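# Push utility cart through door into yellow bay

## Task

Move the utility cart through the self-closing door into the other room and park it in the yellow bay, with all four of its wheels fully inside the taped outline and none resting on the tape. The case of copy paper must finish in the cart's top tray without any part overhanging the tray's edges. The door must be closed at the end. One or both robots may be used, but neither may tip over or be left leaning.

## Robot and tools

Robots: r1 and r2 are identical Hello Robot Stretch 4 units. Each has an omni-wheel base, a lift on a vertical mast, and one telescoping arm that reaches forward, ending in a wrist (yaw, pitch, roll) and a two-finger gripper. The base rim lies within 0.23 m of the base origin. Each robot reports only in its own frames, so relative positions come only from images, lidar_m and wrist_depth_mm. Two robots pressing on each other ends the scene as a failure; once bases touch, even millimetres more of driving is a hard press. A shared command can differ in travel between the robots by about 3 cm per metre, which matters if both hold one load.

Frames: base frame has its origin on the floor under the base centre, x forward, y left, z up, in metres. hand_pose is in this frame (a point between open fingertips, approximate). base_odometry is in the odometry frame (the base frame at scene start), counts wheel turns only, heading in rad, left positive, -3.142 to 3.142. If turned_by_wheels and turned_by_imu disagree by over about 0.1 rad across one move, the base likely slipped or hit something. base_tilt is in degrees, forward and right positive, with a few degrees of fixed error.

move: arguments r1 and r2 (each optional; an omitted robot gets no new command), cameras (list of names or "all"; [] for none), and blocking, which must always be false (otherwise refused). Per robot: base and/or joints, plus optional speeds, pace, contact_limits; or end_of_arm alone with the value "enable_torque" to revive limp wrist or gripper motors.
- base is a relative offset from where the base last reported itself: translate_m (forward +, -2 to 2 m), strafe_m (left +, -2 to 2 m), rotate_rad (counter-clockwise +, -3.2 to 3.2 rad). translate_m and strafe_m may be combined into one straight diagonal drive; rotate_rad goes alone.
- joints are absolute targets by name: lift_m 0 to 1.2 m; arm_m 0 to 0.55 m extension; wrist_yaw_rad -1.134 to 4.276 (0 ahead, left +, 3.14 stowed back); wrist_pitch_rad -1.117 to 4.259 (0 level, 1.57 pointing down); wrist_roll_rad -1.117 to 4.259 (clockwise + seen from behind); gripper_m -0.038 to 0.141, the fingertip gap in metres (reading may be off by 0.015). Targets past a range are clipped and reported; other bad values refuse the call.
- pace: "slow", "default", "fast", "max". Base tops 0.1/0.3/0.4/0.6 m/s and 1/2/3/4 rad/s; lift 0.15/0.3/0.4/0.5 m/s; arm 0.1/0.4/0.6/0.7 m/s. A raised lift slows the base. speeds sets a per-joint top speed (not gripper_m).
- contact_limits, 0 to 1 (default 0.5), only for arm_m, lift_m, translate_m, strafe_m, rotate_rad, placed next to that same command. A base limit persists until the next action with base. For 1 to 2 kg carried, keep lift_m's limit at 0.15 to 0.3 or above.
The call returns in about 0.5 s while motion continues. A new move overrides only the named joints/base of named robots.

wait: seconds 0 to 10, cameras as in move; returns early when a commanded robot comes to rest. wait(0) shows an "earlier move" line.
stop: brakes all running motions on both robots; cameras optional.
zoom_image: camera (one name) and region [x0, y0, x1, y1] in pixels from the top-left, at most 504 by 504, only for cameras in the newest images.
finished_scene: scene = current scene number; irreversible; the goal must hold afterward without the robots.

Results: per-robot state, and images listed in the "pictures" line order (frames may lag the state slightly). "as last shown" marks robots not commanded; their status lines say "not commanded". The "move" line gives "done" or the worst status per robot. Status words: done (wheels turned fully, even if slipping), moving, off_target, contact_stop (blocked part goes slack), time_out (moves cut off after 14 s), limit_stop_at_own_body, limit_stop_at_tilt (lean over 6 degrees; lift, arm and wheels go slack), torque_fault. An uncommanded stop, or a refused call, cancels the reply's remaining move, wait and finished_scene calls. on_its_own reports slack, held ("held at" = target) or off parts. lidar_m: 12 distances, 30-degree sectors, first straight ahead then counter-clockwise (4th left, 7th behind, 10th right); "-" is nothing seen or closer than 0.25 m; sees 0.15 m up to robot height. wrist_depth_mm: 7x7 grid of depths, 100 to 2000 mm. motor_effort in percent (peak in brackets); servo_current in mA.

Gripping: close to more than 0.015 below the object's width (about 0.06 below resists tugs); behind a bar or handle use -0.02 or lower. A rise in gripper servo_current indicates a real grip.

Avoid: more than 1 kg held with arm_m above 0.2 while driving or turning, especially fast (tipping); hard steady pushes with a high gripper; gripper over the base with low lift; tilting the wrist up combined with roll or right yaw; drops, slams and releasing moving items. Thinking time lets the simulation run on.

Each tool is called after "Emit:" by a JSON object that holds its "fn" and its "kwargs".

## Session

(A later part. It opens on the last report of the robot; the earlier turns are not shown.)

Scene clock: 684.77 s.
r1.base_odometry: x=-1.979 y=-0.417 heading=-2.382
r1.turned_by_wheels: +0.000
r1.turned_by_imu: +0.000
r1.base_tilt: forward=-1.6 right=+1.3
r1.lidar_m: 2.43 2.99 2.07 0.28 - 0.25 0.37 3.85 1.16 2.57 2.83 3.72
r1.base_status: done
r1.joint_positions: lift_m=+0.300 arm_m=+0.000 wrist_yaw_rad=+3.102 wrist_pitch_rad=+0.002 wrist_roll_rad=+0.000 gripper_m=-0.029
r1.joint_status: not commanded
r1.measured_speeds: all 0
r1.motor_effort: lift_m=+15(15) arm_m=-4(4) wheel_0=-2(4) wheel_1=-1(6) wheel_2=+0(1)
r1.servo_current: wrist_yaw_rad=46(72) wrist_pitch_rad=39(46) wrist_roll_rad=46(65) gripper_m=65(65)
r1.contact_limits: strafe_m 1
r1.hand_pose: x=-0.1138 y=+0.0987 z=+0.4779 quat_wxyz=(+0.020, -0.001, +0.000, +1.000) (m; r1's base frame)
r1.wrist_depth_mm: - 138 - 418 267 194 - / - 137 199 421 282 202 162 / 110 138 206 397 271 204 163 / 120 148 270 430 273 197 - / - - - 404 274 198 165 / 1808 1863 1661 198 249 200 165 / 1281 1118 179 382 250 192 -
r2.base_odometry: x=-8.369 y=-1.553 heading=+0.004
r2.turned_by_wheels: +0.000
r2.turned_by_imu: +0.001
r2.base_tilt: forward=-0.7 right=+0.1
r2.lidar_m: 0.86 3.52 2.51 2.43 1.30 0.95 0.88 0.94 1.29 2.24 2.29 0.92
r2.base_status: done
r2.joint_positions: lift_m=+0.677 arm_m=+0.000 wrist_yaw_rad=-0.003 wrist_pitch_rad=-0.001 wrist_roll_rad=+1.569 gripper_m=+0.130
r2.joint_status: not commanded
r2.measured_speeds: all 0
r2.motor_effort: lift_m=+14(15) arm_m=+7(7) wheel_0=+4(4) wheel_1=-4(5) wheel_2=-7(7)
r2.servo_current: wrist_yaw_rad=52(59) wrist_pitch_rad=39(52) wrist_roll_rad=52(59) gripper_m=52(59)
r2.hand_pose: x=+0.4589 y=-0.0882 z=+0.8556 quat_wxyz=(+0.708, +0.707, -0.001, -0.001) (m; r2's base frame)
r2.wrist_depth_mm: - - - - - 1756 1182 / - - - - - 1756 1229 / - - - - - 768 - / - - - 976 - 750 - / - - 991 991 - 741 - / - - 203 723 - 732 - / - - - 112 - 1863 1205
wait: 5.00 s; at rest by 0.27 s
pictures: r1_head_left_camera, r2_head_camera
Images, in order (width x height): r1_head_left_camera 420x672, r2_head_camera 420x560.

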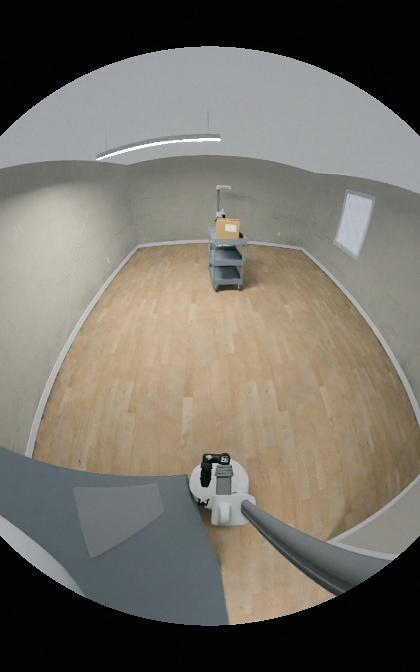

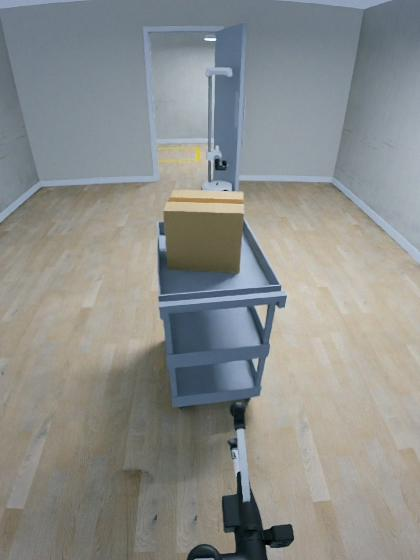

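Emit:
{"fn": "move", "kwargs": {"blocking": false, "cameras": [], "r2": {"base":{"rotate_rad":0.09},"pace":"slow"}}}

Emit:
{"fn": "wait", "kwargs": {"seconds": 3, "cameras": []}}

Emit:
{"fn": "move", "kwargs": {"blocking": false, "cameras": [], "r2": {"base":{"strafe_m":-0.08,"translate_m":0.2},"pace":"slow"}}}

Emit:
{"fn": "wait", "kwargs": {"seconds": 5, "cameras": ["r2_head_camera"]}}

Scene clock: 693.67 s.
move: r2 moving
r1: as last shown
r1.base_tilt: forward=-1.6 right=+1.2
r1.lidar_m: 2.41 3.02 2.05 0.25 - 0.25 0.39 3.87 1.17 2.56 2.87 3.71
r1.motor_effort: lift_m=+15(15) arm_m=-3(4) wheel_0=-2(2) wheel_1=+0(1) wheel_2=+0(0)
r1.servo_current: wrist_yaw_rad=65(65) wrist_pitch_rad=46(52) wrist_roll_rad=52(59) gripper_m=65(65)
r1.contact_limits: strafe_m 1
r1.wrist_depth_mm: - 138 - 418 266 194 - / - 137 199 424 282 202 162 / 110 138 206 397 271 204 163 / 121 148 268 433 273 198 - / - - - 407 274 199 165 / 1863 1863 1661 199 249 200 165 / 1281 1138 180 379 250 191 -
r2.base_odometry: x=-8.369 y=-1.553 heading=+0.088
r2.turned_by_wheels: +0.084
r2.turned_by_imu: +0.083
r2.base_tilt: forward=-0.6 right=+0.0
r2.lidar_m: 0.86 3.25 2.46 2.45 1.22 0.92 0.89 0.95 1.42 2.22 2.38 0.92
r2.base_status: rotate_rad moving
r2.joint_positions: lift_m=+0.677 arm_m=+0.000 wrist_yaw_rad=-0.003 wrist_pitch_rad=-0.001 wrist_roll_rad=+1.569 gripper_m=+0.130
r2.joint_status: not commanded
r2.measured_speeds: translate_m=+0.000 strafe_m=+0.000 rotate_rad=+0.110 lift_m=+0.000 arm_m=+0.000 wrist_yaw_rad=+0.000 wrist_pitch_rad=+0.000 wrist_roll_rad=+0.000
r2.motor_effort: lift_m=+15(15) arm_m=+7(7) wheel_0=-2(6) wheel_1=-3(9) wheel_2=-5(10)
r2.servo_current: wrist_yaw_rad=52(59) wrist_pitch_rad=33(46) wrist_roll_rad=52(59) gripper_m=52(59)
r2.hand_pose: x=+0.4589 y=-0.0882 z=+0.8556 quat_wxyz=(+0.708, +0.707, -0.001, -0.001) (m; r2's base frame)
r2.wrist_depth_mm: - - - - - 1708 1182 / - - - - - 732 1078 / - - - 931 - 732 - / - - 976 976 - 732 - / - - - 1008 - 723 - / - - 202 - - 1464 1255 / - - - 112 - 1808 1205
pictures: none
No camera images: "cameras" was empty.

Scene clock: 694.03 s.
earlier move: r2 done
r1.base_odometry: x=-1.979 y=-0.417 heading=-2.382
r1.turned_by_wheels: +0.000
r1.turned_by_imu: +0.000
r1.base_tilt: forward=-1.6 right=+1.3
r1.lidar_m: 2.44 2.98 2.08 0.26 - 0.25 0.35 3.86 1.20 2.56 2.84 3.72
r1.base_status: not commanded
r1.joint_positions: lift_m=+0.300 arm_m=+0.000 wrist_yaw_rad=+3.102 wrist_pitch_rad=+0.002 wrist_roll_rad=+0.000 gripper_m=-0.029
r1.joint_status: not commanded
r1.measured_speeds: all 0
r1.motor_effort: lift_m=+15(15) arm_m=-4(4) wheel_0=-2(2) wheel_1=-1(1) wheel_2=+0(0)
r1.servo_current: wrist_yaw_rad=52(65) wrist_pitch_rad=39(52) wrist_roll_rad=52(59) gripper_m=65(65)
r1.contact_limits: strafe_m 1
r1.hand_pose: x=-0.1138 y=+0.0987 z=+0.4779 quat_wxyz=(+0.020, -0.001, +0.000, +1.000) (m; r1's base frame)
r1.wrist_depth_mm: - 138 - 418 267 194 - / - 137 199 421 282 203 162 / 110 138 206 397 271 205 163 / 121 149 268 433 273 198 - / - - - 404 274 198 165 / 1863 1863 1708 199 249 199 165 / 1308 1138 180 382 250 192 -
r2.base_odometry: x=-8.369 y=-1.553 heading=+0.093
r2.turned_by_wheels: +0.004
r2.turned_by_imu: +0.004
r2.base_tilt: forward=-0.7 right=+0.1
r2.lidar_m: 0.84 3.23 2.48 2.43 1.18 0.90 0.90 0.97 1.42 2.24 2.39 0.91
r2.base_status: done
r2.joint_positions: lift_m=+0.677 arm_m=+0.000 wrist_yaw_rad=-0.003 wrist_pitch_rad=-0.001 wrist_roll_rad=+1.569 gripper_m=+0.130
r2.joint_status: not commanded
r2.measured_speeds: all 0
r2.motor_effort: lift_m=+15(15) arm_m=+7(7) wheel_0=-4(6) wheel_1=-3(9) wheel_2=-7(10)
r2.servo_current: wrist_yaw_rad=52(59) wrist_pitch_rad=46(46) wrist_roll_rad=52(59) gripper_m=46(59)
r2.hand_pose: x=+0.4589 y=-0.0882 z=+0.8556 quat_wxyz=(+0.708, +0.707, -0.001, -0.001) (m; r2's base frame)
r2.wrist_depth_mm: - - - - - 1708 1205 / - - - - - 732 - / - - - 946 - 732 - / - - 976 960 - 741 - / - - - 991 - 732 - / - - 203 - - 1464 1229 / - - - 112 - 1808 1229
wait: 0.37 of 3 s (r2 has come to rest)
pictures: none
No camera images: "cameras" was empty.

Scene clock: 694.53 s.
move: r2 moving
r1: as last shown
r1.lidar_m: 2.44 2.97 2.06 0.25 - 0.25 0.32 3.85 1.21 2.55 2.86 3.76
r1.motor_effort: lift_m=+15(15) arm_m=-3(4) wheel_0=-2(2) wheel_1=-1(1) wheel_2=+0(0)
r1.servo_current: wrist_yaw_rad=39(59) wrist_pitch_rad=46(52) wrist_roll_rad=39(72) gripper_m=59(65)
r1.contact_limits: strafe_m 1
r1.wrist_depth_mm: - 138 - 418 266 194 - / - 137 199 421 282 202 162 / 110 138 206 399 271 204 163 / 120 149 268 430 273 197 - / - - - 404 274 199 165 / 1863 1863 1661 198 249 199 165 / 1308 1138 180 382 250 191 -
r2.base_odometry: x=-8.356 y=-1.557 heading=+0.093
r2.turned_by_wheels: +0.000
r2.turned_by_imu: +0.000
r2.base_tilt: forward=-0.7 right=+0.1
r2.lidar_m: 0.84 3.22 2.48 2.46 1.22 0.94 0.89 0.97 1.46 2.21 2.38 0.90
r2.base_status: translate_m moving; strafe_m moving
r2.joint_positions: lift_m=+0.677 arm_m=+0.000 wrist_yaw_rad=-0.003 wrist_pitch_rad=-0.001 wrist_roll_rad=+1.569 gripper_m=+0.130
r2.joint_status: not commanded
r2.measured_speeds: translate_m=+0.048 strafe_m=-0.019 rotate_rad=+0.000 lift_m=+0.000 arm_m=+0.000 wrist_yaw_rad=+0.000 wrist_pitch_rad=+0.000 wrist_roll_rad=+0.000
r2.motor_effort: lift_m=+15(15) arm_m=+7(7) wheel_0=+3(9) wheel_1=+6(6) wheel_2=-10(10)
r2.servo_current: wrist_yaw_rad=52(59) wrist_pitch_rad=39(46) wrist_roll_rad=46(52) gripper_m=52(52)
r2.hand_pose: x=+0.4589 y=-0.0882 z=+0.8556 quat_wxyz=(+0.708, +0.707, -0.001, -0.001) (m; r2's base frame)
r2.wrist_depth_mm: - - - - - 1756 1182 / - - - - - 715 - / - - - 931 - - - / - - 976 960 - - - / - - - 991 - 723 - / - - 203 - - 1464 1229 / - - - 112 - 1808 1229
pictures: none
No camera images: "cameras" was empty.

Scene clock: 697.40 s.
earlier move: r2 done
r1.base_odometry: x=-1.979 y=-0.417 heading=-2.382
r1.turned_by_wheels: +0.000
r1.turned_by_imu: +0.000
r1.base_tilt: forward=-1.6 right=+1.2
r1.lidar_m: 2.46 2.99 2.08 0.25 - 0.25 0.36 3.86 1.18 2.58 2.82 3.71
r1.base_status: not commanded
r1.joint_positions: lift_m=+0.300 arm_m=+0.000 wrist_yaw_rad=+3.102 wrist_pitch_rad=+0.002 wrist_roll_rad=+0.000 gripper_m=-0.029
r1.joint_status: not commanded
r1.measured_speeds: all 0
r1.motor_effort: lift_m=+15(15) arm_m=-4(4) wheel_0=-2(3) wheel_1=-1(1) wheel_2=+0(0)
r1.servo_current: wrist_yaw_rad=46(65) wrist_pitch_rad=46(52) wrist_roll_rad=52(72) gripper_m=65(72)
r1.contact_limits: strafe_m 1
r1.hand_pose: x=-0.1138 y=+0.0987 z=+0.4779 quat_wxyz=(+0.020, -0.001, +0.000, +1.000) (m; r1's base frame)
r1.wrist_depth_mm: - 138 - 421 266 194 - / - 137 200 421 282 202 162 / 110 138 206 397 272 204 163 / 120 148 270 430 273 197 - / - - - 404 276 199 165 / 1863 1863 1661 198 248 198 165 / 1281 1138 180 382 250 191 -
r2.base_odometry: x=-8.163 y=-1.614 heading=+0.093
r2.turned_by_wheels: +0.000
r2.turned_by_imu: +0.001
r2.base_tilt: forward=-0.7 right=+0.1
r2.lidar_m: 0.66 3.31 2.55 2.52 1.49 1.12 1.08 1.18 1.77 2.15 2.33 0.69
r2.base_status: done
r2.joint_positions: lift_m=+0.677 arm_m=+0.000 wrist_yaw_rad=-0.003 wrist_pitch_rad=-0.001 wrist_roll_rad=+1.569 gripper_m=+0.130
r2.joint_status: not commanded
r2.measured_speeds: all 0
r2.motor_effort: lift_m=+14(15) arm_m=+7(7) wheel_0=+5(10) wheel_1=+5(7) wheel_2=-5(11)
r2.servo_current: wrist_yaw_rad=46(59) wrist_pitch_rad=33(46) wrist_roll_rad=46(59) gripper_m=52(59)
r2.hand_pose: x=+0.4589 y=-0.0882 z=+0.8556 quat_wxyz=(+0.708, +0.707, -0.001, -0.001) (m; r2's base frame)
r2.wrist_depth_mm: - - - - - 1708 1205 / - - - 530 - 1661 530 / - - - 535 - - 530 / - - 759 535 - - 530 / - - 788 530 - - 530 / - - 202 473 535 202 535 / - - - 112 539 544 535
wait: 2.87 of 5 s (r2 has come to rest)
pictures: r2_head_camera
Images, in order (width x height): r2_head_camera 420x560.

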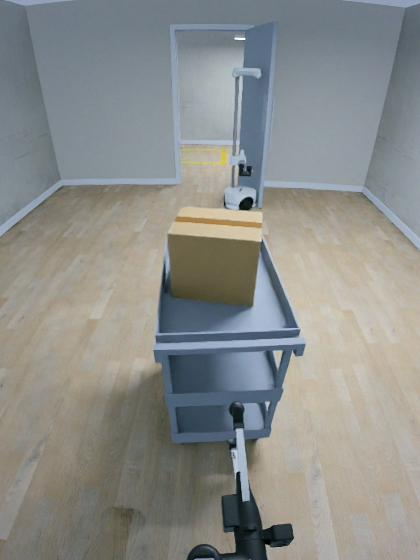

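Emit:
{"fn": "move", "kwargs": {"blocking": false, "cameras": [], "r2": {"base":{"strafe_m":0.01,"translate_m":0.3},"pace":"slow","contact_limits":{"translate_m":0.2}}}}

Emit:
{"fn": "wait", "kwargs": {"seconds": 6, "cameras": ["r2_head_camera"]}}

Scene clock: 703.00 s.
move: r2 moving
r1: as last shown
r1.base_tilt: forward=-1.6 right=+1.3
r1.lidar_m: 2.46 2.95 2.05 0.25 - 0.25 0.39 3.85 1.19 2.60 2.81 3.68
r1.motor_effort: lift_m=+15(15) arm_m=-3(4) wheel_0=-2(3) wheel_1=-1(1) wheel_2=+0(0)
r1.servo_current: wrist_yaw_rad=52(65) wrist_pitch_rad=46(46) wrist_roll_rad=52(59) gripper_m=59(65)
r1.contact_limits: strafe_m 1
r1.wrist_depth_mm: - 138 - 418 267 194 - / - 137 199 421 282 202 163 / 110 137 206 397 271 204 163 / 121 148 268 433 273 198 - / - - - 404 276 198 165 / 1863 1808 1661 199 248 200 165 / 1281 1160 180 382 250 192 -
r2.base_odometry: x=-8.150 y=-1.613 heading=+0.093
r2.turned_by_wheels: +0.000
r2.turned_by_imu: +0.000
r2.base_tilt: forward=-0.7 right=+0.0
r2.lidar_m: 0.63 3.32 2.55 2.51 1.47 1.13 1.09 1.17 1.75 2.17 2.33 0.68
r2.base_status: translate_m moving; strafe_m moving
r2.joint_positions: lift_m=+0.677 arm_m=+0.000 wrist_yaw_rad=-0.003 wrist_pitch_rad=-0.001 wrist_roll_rad=+1.569 gripper_m=+0.130
r2.joint_status: not commanded
r2.measured_speeds: translate_m=+0.049 strafe_m=+0.001 rotate_rad=+0.001 lift_m=+0.000 arm_m=+0.000 wrist_yaw_rad=+0.000 wrist_pitch_rad=+0.000 wrist_roll_rad=+0.000
r2.motor_effort: lift_m=+15(15) arm_m=+7(7) wheel_0=+3(11) wheel_1=+6(8) wheel_2=-10(10)
r2.servo_current: wrist_yaw_rad=33(59) wrist_pitch_rad=46(46) wrist_roll_rad=46(46) gripper_m=52(59)
r2.contact_limits: translate_m 0.2
r2.hand_pose: x=+0.4589 y=-0.0882 z=+0.8556 quat_wxyz=(+0.708, +0.707, -0.001, -0.001) (m; r2's base frame)
r2.wrist_depth_mm: - - - - - 1756 1182 / - - - 517 - - 521 / - - - 521 - - 517 / - - 732 517 - - 517 / - - 759 750 1138 - 517 / - - 202 462 525 202 521 / - - - 112 535 530 544
pictures: none
No camera images: "cameras" was empty.

Scene clock: 706.77 s.
earlier move: r2 done
r1.base_odometry: x=-1.979 y=-0.417 heading=-2.382
r1.turned_by_wheels: +0.000
r1.turned_by_imu: +0.000
r1.base_tilt: forward=-1.6 right=+1.3
r1.lidar_m: 2.42 3.02 2.08 0.25 - 0.25 0.39 3.86 1.15 2.56 2.82 3.73
r1.base_status: not commanded
r1.joint_positions: lift_m=+0.300 arm_m=+0.000 wrist_yaw_rad=+3.102 wrist_pitch_rad=+0.002 wrist_roll_rad=+0.000 gripper_m=-0.029
r1.joint_status: not commanded
r1.measured_speeds: all 0
r1.motor_effort: lift_m=+15(15) arm_m=-4(4) wheel_0=-2(3) wheel_1=+0(1) wheel_2=+0(0)
r1.servo_current: wrist_yaw_rad=46(72) wrist_pitch_rad=46(52) wrist_roll_rad=52(72) gripper_m=65(72)
r1.contact_limits: strafe_m 1
r1.hand_pose: x=-0.1138 y=+0.0987 z=+0.4779 quat_wxyz=(+0.020, -0.001, +0.000, +1.000) (m; r1's base frame)
r1.wrist_depth_mm: - 138 - 421 267 194 - / - 137 199 424 282 202 162 / 110 138 206 397 272 205 163 / 121 148 270 430 274 197 - / - - - 407 276 199 165 / 1863 1863 1708 198 248 200 165 / 1308 1138 180 382 250 191 -
r2.base_odometry: x=-7.865 y=-1.576 heading=+0.093
r2.turned_by_wheels: +0.000
r2.turned_by_imu: +0.001
r2.base_tilt: forward=-0.7 right=+0.0
r2.lidar_m: 0.37 0.39 2.50 2.45 1.86 1.44 1.38 1.53 2.20 2.20 2.34 0.39
r2.base_status: done
r2.joint_positions: lift_m=+0.677 arm_m=+0.000 wrist_yaw_rad=-0.003 wrist_pitch_rad=-0.001 wrist_roll_rad=+1.569 gripper_m=+0.130
r2.joint_status: not commanded
r2.measured_speeds: all 0
r2.motor_effort: lift_m=+15(15) arm_m=+7(7) wheel_0=+4(11) wheel_1=+5(8) wheel_2=-6(11)
r2.servo_current: wrist_yaw_rad=52(59) wrist_pitch_rad=33(46) wrist_roll_rad=59(59) gripper_m=52(59)
r2.contact_limits: translate_m 0.2
r2.hand_pose: x=+0.4589 y=-0.0882 z=+0.8556 quat_wxyz=(+0.708, +0.707, -0.001, -0.001) (m; r2's base frame)
r2.wrist_depth_mm: - - - 169 229 1756 - / - - - 169 228 - - / - 439 436 169 229 - - / - 449 449 170 229 - - / - 466 462 170 230 - - / - - 477 170 229 203 - / - - 492 112 232 1808 517
wait: 3.77 of 6 s (r2 has come to rest)
pictures: r2_head_camera
Images, in order (width x height): r2_head_camera 420x560.

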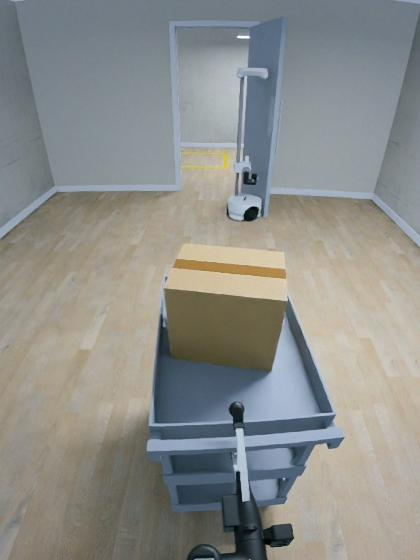

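Emit:
{"fn": "move", "kwargs": {"blocking": false, "cameras": [], "r2": {"joints":{"gripper_m":-0.03}}}}

Emit:
{"fn": "wait", "kwargs": {"seconds": 3, "cameras": []}}

Emit:
{"fn": "move", "kwargs": {"blocking": false, "cameras": [], "r2": {"base":{"translate_m":1.2},"pace":"slow"}}}

Emit:
{"fn": "wait", "kwargs": {"seconds": 10, "cameras": []}}

Emit:
{"fn": "wait", "kwargs": {"seconds": 8, "cameras": ["r2_head_camera"]}}

Scene clock: 721.90 s.
move: r2 moving
r1: as last shown
r1.lidar_m: 2.46 3.00 2.07 0.25 - 0.25 0.36 3.84 1.18 2.56 2.85 3.69
r1.motor_effort: lift_m=+15(15) arm_m=-3(4) wheel_0=-2(2) wheel_1=+0(1) wheel_2=+0(0)
r1.servo_current: wrist_yaw_rad=33(65) wrist_pitch_rad=46(46) wrist_roll_rad=39(59) gripper_m=59(65)
r1.contact_limits: strafe_m 1
r1.wrist_depth_mm: - 138 - 418 266 194 - / - 137 198 424 282 202 163 / 110 138 206 397 272 204 163 / 121 148 270 433 273 197 - / - - - 404 276 198 165 / 1863 1863 1661 199 248 200 165 / 1281 1138 180 379 250 191 -
r2.base_odometry: x=-7.865 y=-1.576 heading=+0.093
r2.turned_by_wheels: +0.000
r2.turned_by_imu: +0.000
r2.base_tilt: forward=-0.6 right=+0.1
r2.lidar_m: 0.37 0.40 2.49 2.45 1.84 1.44 1.39 1.52 2.24 2.20 2.39 0.42
r2.base_status: not commanded
r2.joint_positions: lift_m=+0.677 arm_m=+0.000 wrist_yaw_rad=-0.003 wrist_pitch_rad=-0.001 wrist_roll_rad=+1.569 gripper_m=+0.117
r2.joint_status: gripper_m moving
r2.measured_speeds: all 0
r2.motor_effort: lift_m=+15(15) arm_m=+7(7) wheel_0=+5(5) wheel_1=+5(5) wheel_2=-6(6)
r2.servo_current: wrist_yaw_rad=52(52) wrist_pitch_rad=39(46) wrist_roll_rad=33(52) gripper_m=91(111)
r2.contact_limits: translate_m 0.2
r2.hand_pose: x=+0.4589 y=-0.0882 z=+0.8556 quat_wxyz=(+0.708, +0.707, -0.001, -0.001) (m; r2's base frame)
r2.wrist_depth_mm: - - - 168 228 1756 - / - - - 168 229 - - / - 436 433 169 229 - - / - 452 445 170 229 - - / - 469 455 170 229 - - / - - 199 170 230 183 - / - - 496 112 231 1808 517
pictures: none
No camera images: "cameras" was empty.

Scene clock: 723.73 s.
earlier move: r2 done
r1.base_odometry: x=-1.979 y=-0.417 heading=-2.382
r1.turned_by_wheels: +0.000
r1.turned_by_imu: +0.000
r1.base_tilt: forward=-1.6 right=+1.3
r1.lidar_m: 2.46 2.99 2.06 0.25 - 0.25 0.35 3.86 1.17 2.58 2.84 3.69
r1.base_status: not commanded
r1.joint_positions: lift_m=+0.300 arm_m=+0.000 wrist_yaw_rad=+3.102 wrist_pitch_rad=+0.002 wrist_roll_rad=+0.000 gripper_m=-0.029
r1.joint_status: not commanded
r1.measured_speeds: all 0
r1.motor_effort: lift_m=+15(15) arm_m=-4(4) wheel_0=-2(3) wheel_1=+0(1) wheel_2=+0(0)
r1.servo_current: wrist_yaw_rad=52(72) wrist_pitch_rad=46(46) wrist_roll_rad=46(65) gripper_m=65(72)
r1.contact_limits: strafe_m 1
r1.hand_pose: x=-0.1138 y=+0.0987 z=+0.4779 quat_wxyz=(+0.020, -0.001, +0.000, +1.000) (m; r1's base frame)
r1.wrist_depth_mm: - 138 - 418 267 194 - / - 137 199 421 282 202 163 / 110 138 206 397 271 204 163 / 120 149 268 433 272 197 - / - - - 404 276 198 165 / 1863 1863 1708 200 249 200 165 / 1308 1160 180 382 250 191 -
r2.base_odometry: x=-7.865 y=-1.576 heading=+0.093
r2.turned_by_wheels: +0.000
r2.turned_by_imu: +0.000
r2.base_tilt: forward=-0.7 right=+0.0
r2.lidar_m: 0.38 0.41 2.49 2.44 1.84 1.42 1.38 1.49 2.24 2.22 2.37 0.43
r2.base_status: not commanded
r2.joint_positions: lift_m=+0.677 arm_m=+0.000 wrist_yaw_rad=+0.000 wrist_pitch_rad=+0.003 wrist_roll_rad=+1.569 gripper_m=-0.029
r2.joint_status: all done
r2.measured_speeds: all 0
r2.motor_effort: lift_m=+19(19) arm_m=-4(7) wheel_0=+1(5) wheel_1=+3(5) wheel_2=+2(6)
r2.servo_current: wrist_yaw_rad=52(59) wrist_pitch_rad=46(59) wrist_roll_rad=46(65) gripper_m=111(332)
r2.contact_limits: translate_m 0.2
r2.hand_pose: x=+0.4593 y=-0.0874 z=+0.8542 quat_wxyz=(+0.708, +0.707, +0.001, -0.001) (m; r2's base frame)
r2.wrist_depth_mm: - - - 170 229 1756 - / - - - 171 230 - - / - 439 433 171 231 - - / - 452 449 171 232 - - / - 473 466 171 231 - - / - - 184 171 180 - - / - - 500 112 234 1537 512
wait: 1.83 of 3 s (r2 has come to rest)
pictures: none
No camera images: "cameras" was empty.

Scene clock: 724.23 s.
move: r2 moving
r1: as last shown
r1.lidar_m: 2.44 2.97 2.05 0.25 - 0.25 0.36 3.86 1.19 2.57 2.85 3.72
r1.motor_effort: lift_m=+15(15) arm_m=-3(4) wheel_0=-2(2) wheel_1=-1(1) wheel_2=+0(0)
r1.servo_current: wrist_yaw_rad=59(59) wrist_pitch_rad=39(52) wrist_roll_rad=46(59) gripper_m=65(65)
r1.contact_limits: strafe_m 1
r1.wrist_depth_mm: - 138 - 418 267 194 - / - 137 199 424 283 202 162 / 110 138 206 397 272 204 163 / 121 149 268 433 273 197 - / - - - 404 274 198 165 / 1863 1863 1661 198 248 199 166 / 1308 1118 180 382 250 192 -
r2.base_odometry: x=-7.853 y=-1.575 heading=+0.094
r2.turned_by_wheels: +0.000
r2.turned_by_imu: +0.000
r2.base_tilt: forward=-0.7 right=+0.1
r2.lidar_m: 0.34 0.40 2.50 2.44 1.87 1.43 1.39 1.51 2.26 2.21 2.36 0.43
r2.base_status: translate_m moving
r2.joint_positions: lift_m=+0.677 arm_m=+0.000 wrist_yaw_rad=+0.000 wrist_pitch_rad=+0.003 wrist_roll_rad=+1.569 gripper_m=-0.029
r2.joint_status: not commanded
r2.measured_speeds: translate_m=+0.048 strafe_m=+0.000 rotate_rad=+0.000 lift_m=+0.000 arm_m=+0.000 wrist_yaw_rad=+0.000 wrist_pitch_rad=+0.000 wrist_roll_rad=+0.000
r2.motor_effort: lift_m=+19(19) arm_m=-4(4) wheel_0=+11(13) wheel_1=+7(7) wheel_2=-11(12)
r2.servo_current: wrist_yaw_rad=46(52) wrist_pitch_rad=39(46) wrist_roll_rad=52(59) gripper_m=98(117)
r2.hand_pose: x=+0.4593 y=-0.0874 z=+0.8542 quat_wxyz=(+0.708, +0.707, +0.001, -0.001) (m; r2's base frame)
r2.wrist_depth_mm: - - - 171 232 1756 - / - - - 171 231 - - / - 439 436 171 232 - - / - 452 449 171 232 - - / - 469 466 172 232 - - / - - 185 171 179 - - / - - 496 112 233 1537 521
pictures: none
No camera images: "cameras" was empty.

Scene clock: 734.23 s.
earlier move: r2 moving
r1.base_odometry: x=-1.979 y=-0.417 heading=-2.382
r1.turned_by_wheels: +0.000
r1.turned_by_imu: -0.001
r1.base_tilt: forward=-1.6 right=+1.3
r1.lidar_m: 1.46 3.01 2.07 0.25 - 0.25 0.39 3.86 1.20 2.58 2.82 3.70
r1.base_status: not commanded
r1.joint_positions: lift_m=+0.300 arm_m=+0.000 wrist_yaw_rad=+3.102 wrist_pitch_rad=+0.002 wrist_roll_rad=+0.000 gripper_m=-0.029
r1.joint_status: not commanded
r1.measured_speeds: all 0
r1.motor_effort: lift_m=+15(15) arm_m=-3(4) wheel_0=-2(3) wheel_1=-1(1) wheel_2=+0(0)
r1.servo_current: wrist_yaw_rad=52(72) wrist_pitch_rad=46(52) wrist_roll_rad=46(78) gripper_m=65(72)
r1.contact_limits: strafe_m 1
r1.hand_pose: x=-0.1138 y=+0.0987 z=+0.4779 quat_wxyz=(+0.020, -0.001, +0.000, +1.000) (m; r1's base frame)
r1.wrist_depth_mm: - 138 - 418 267 194 - / - 137 199 424 282 203 162 / 110 138 206 397 271 204 163 / 121 148 270 433 273 197 - / - - - 404 276 199 165 / 1808 1808 1661 199 248 200 165 / 1308 1138 180 379 251 191 -
r2.base_odometry: x=-6.869 y=-1.483 heading=+0.094
r2.turned_by_wheels: +0.000
r2.turned_by_imu: +0.003
r2.base_tilt: forward=-0.7 right=+0.1
r2.lidar_m: 0.41 3.16 2.45 2.39 2.57 2.43 2.36 2.56 2.34 2.30 2.46 0.39
r2.base_status: translate_m moving
r2.joint_positions: lift_m=+0.677 arm_m=+0.000 wrist_yaw_rad=+0.001 wrist_pitch_rad=+0.003 wrist_roll_rad=+1.569 gripper_m=-0.029
r2.joint_status: not commanded
r2.measured_speeds: translate_m=+0.101 strafe_m=+0.000 rotate_rad=+0.003 lift_m=+0.000 arm_m=+0.000 wrist_yaw_rad=+0.000 wrist_pitch_rad=+0.000 wrist_roll_rad=+0.000
r2.motor_effort: lift_m=+19(19) arm_m=+4(4) wheel_0=+6(14) wheel_1=+6(9) wheel_2=-9(15)
r2.servo_current: wrist_yaw_rad=46(65) wrist_pitch_rad=46(46) wrist_roll_rad=46(65) gripper_m=91(117)
r2.hand_pose: x=+0.4594 y=-0.0871 z=+0.8542 quat_wxyz=(+0.708, +0.707, +0.002, -0.001) (m; r2's base frame)
r2.wrist_depth_mm: - - - 138 191 - - / - 397 394 144 198 - - / - 430 421 148 208 - - / - 473 459 155 217 - - / - - 496 162 228 788 - / - - 185 168 180 1661 504 / - - - 112 248 1708 1229
wait: 10.00 s; no rest
pictures: none
No camera images: "cameras" was empty.

Scene clock: 737.03 s.
earlier move: r2 done
r1.base_odometry: x=-1.979 y=-0.417 heading=-2.382
r1.turned_by_wheels: +0.000
r1.turned_by_imu: +0.000
r1.base_tilt: forward=-1.6 right=+1.3
r1.lidar_m: 1.26 2.97 2.07 0.25 - 0.25 0.35 3.84 1.19 2.59 2.84 3.72
r1.base_status: not commanded
r1.joint_positions: lift_m=+0.300 arm_m=+0.000 wrist_yaw_rad=+3.102 wrist_pitch_rad=+0.002 wrist_roll_rad=+0.000 gripper_m=-0.029
r1.joint_status: not commanded
r1.measured_speeds: all 0
r1.motor_effort: lift_m=+15(15) arm_m=-3(4) wheel_0=-2(3) wheel_1=+0(1) wheel_2=+0(0)
r1.servo_current: wrist_yaw_rad=46(78) wrist_pitch_rad=39(52) wrist_roll_rad=59(78) gripper_m=52(72)
r1.contact_limits: strafe_m 1
r1.hand_pose: x=-0.1138 y=+0.0987 z=+0.4779 quat_wxyz=(+0.020, -0.001, +0.000, +1.000) (m; r1's base frame)
r1.wrist_depth_mm: - 138 - 418 266 194 - / - 137 199 421 281 203 162 / 110 138 206 397 271 204 163 / 121 149 268 430 273 197 - / - - - 404 276 199 165 / 1863 1863 1661 199 249 200 165 / 1308 1138 180 382 250 191 -
r2.base_odometry: x=-6.671 y=-1.464 heading=+0.094
r2.turned_by_wheels: +0.000
r2.turned_by_imu: +0.001
r2.base_tilt: forward=-0.7 right=+0.1
r2.lidar_m: 0.40 3.14 2.41 2.37 2.56 2.65 2.57 2.75 2.37 2.30 2.50 0.37
r2.base_status: done
r2.joint_positions: lift_m=+0.677 arm_m=+0.000 wrist_yaw_rad=+0.001 wrist_pitch_rad=+0.003 wrist_roll_rad=+1.569 gripper_m=-0.029
r2.joint_status: not commanded
r2.measured_speeds: all 0
r2.motor_effort: lift_m=+19(19) arm_m=+4(4) wheel_0=+5(14) wheel_1=+7(9) wheel_2=-7(15)
r2.servo_current: wrist_yaw_rad=46(65) wrist_pitch_rad=46(52) wrist_roll_rad=46(65) gripper_m=98(117)
r2.hand_pose: x=+0.4594 y=-0.0871 z=+0.8542 quat_wxyz=(+0.708, +0.707, +0.002, -0.001) (m; r2's base frame)
r2.wrist_depth_mm: - 452 433 126 178 - - / - 382 384 132 189 - - / - 430 421 141 200 - - / - 484 462 148 212 - - / - - 517 157 225 1808 - / - - 185 169 180 1661 496 / - - - 112 255 1661 1229
wait: 2.80 of 8 s (r2 has come to rest)
pictures: r2_head_camera
Images, in order (width x height): r2_head_camera 420x560.

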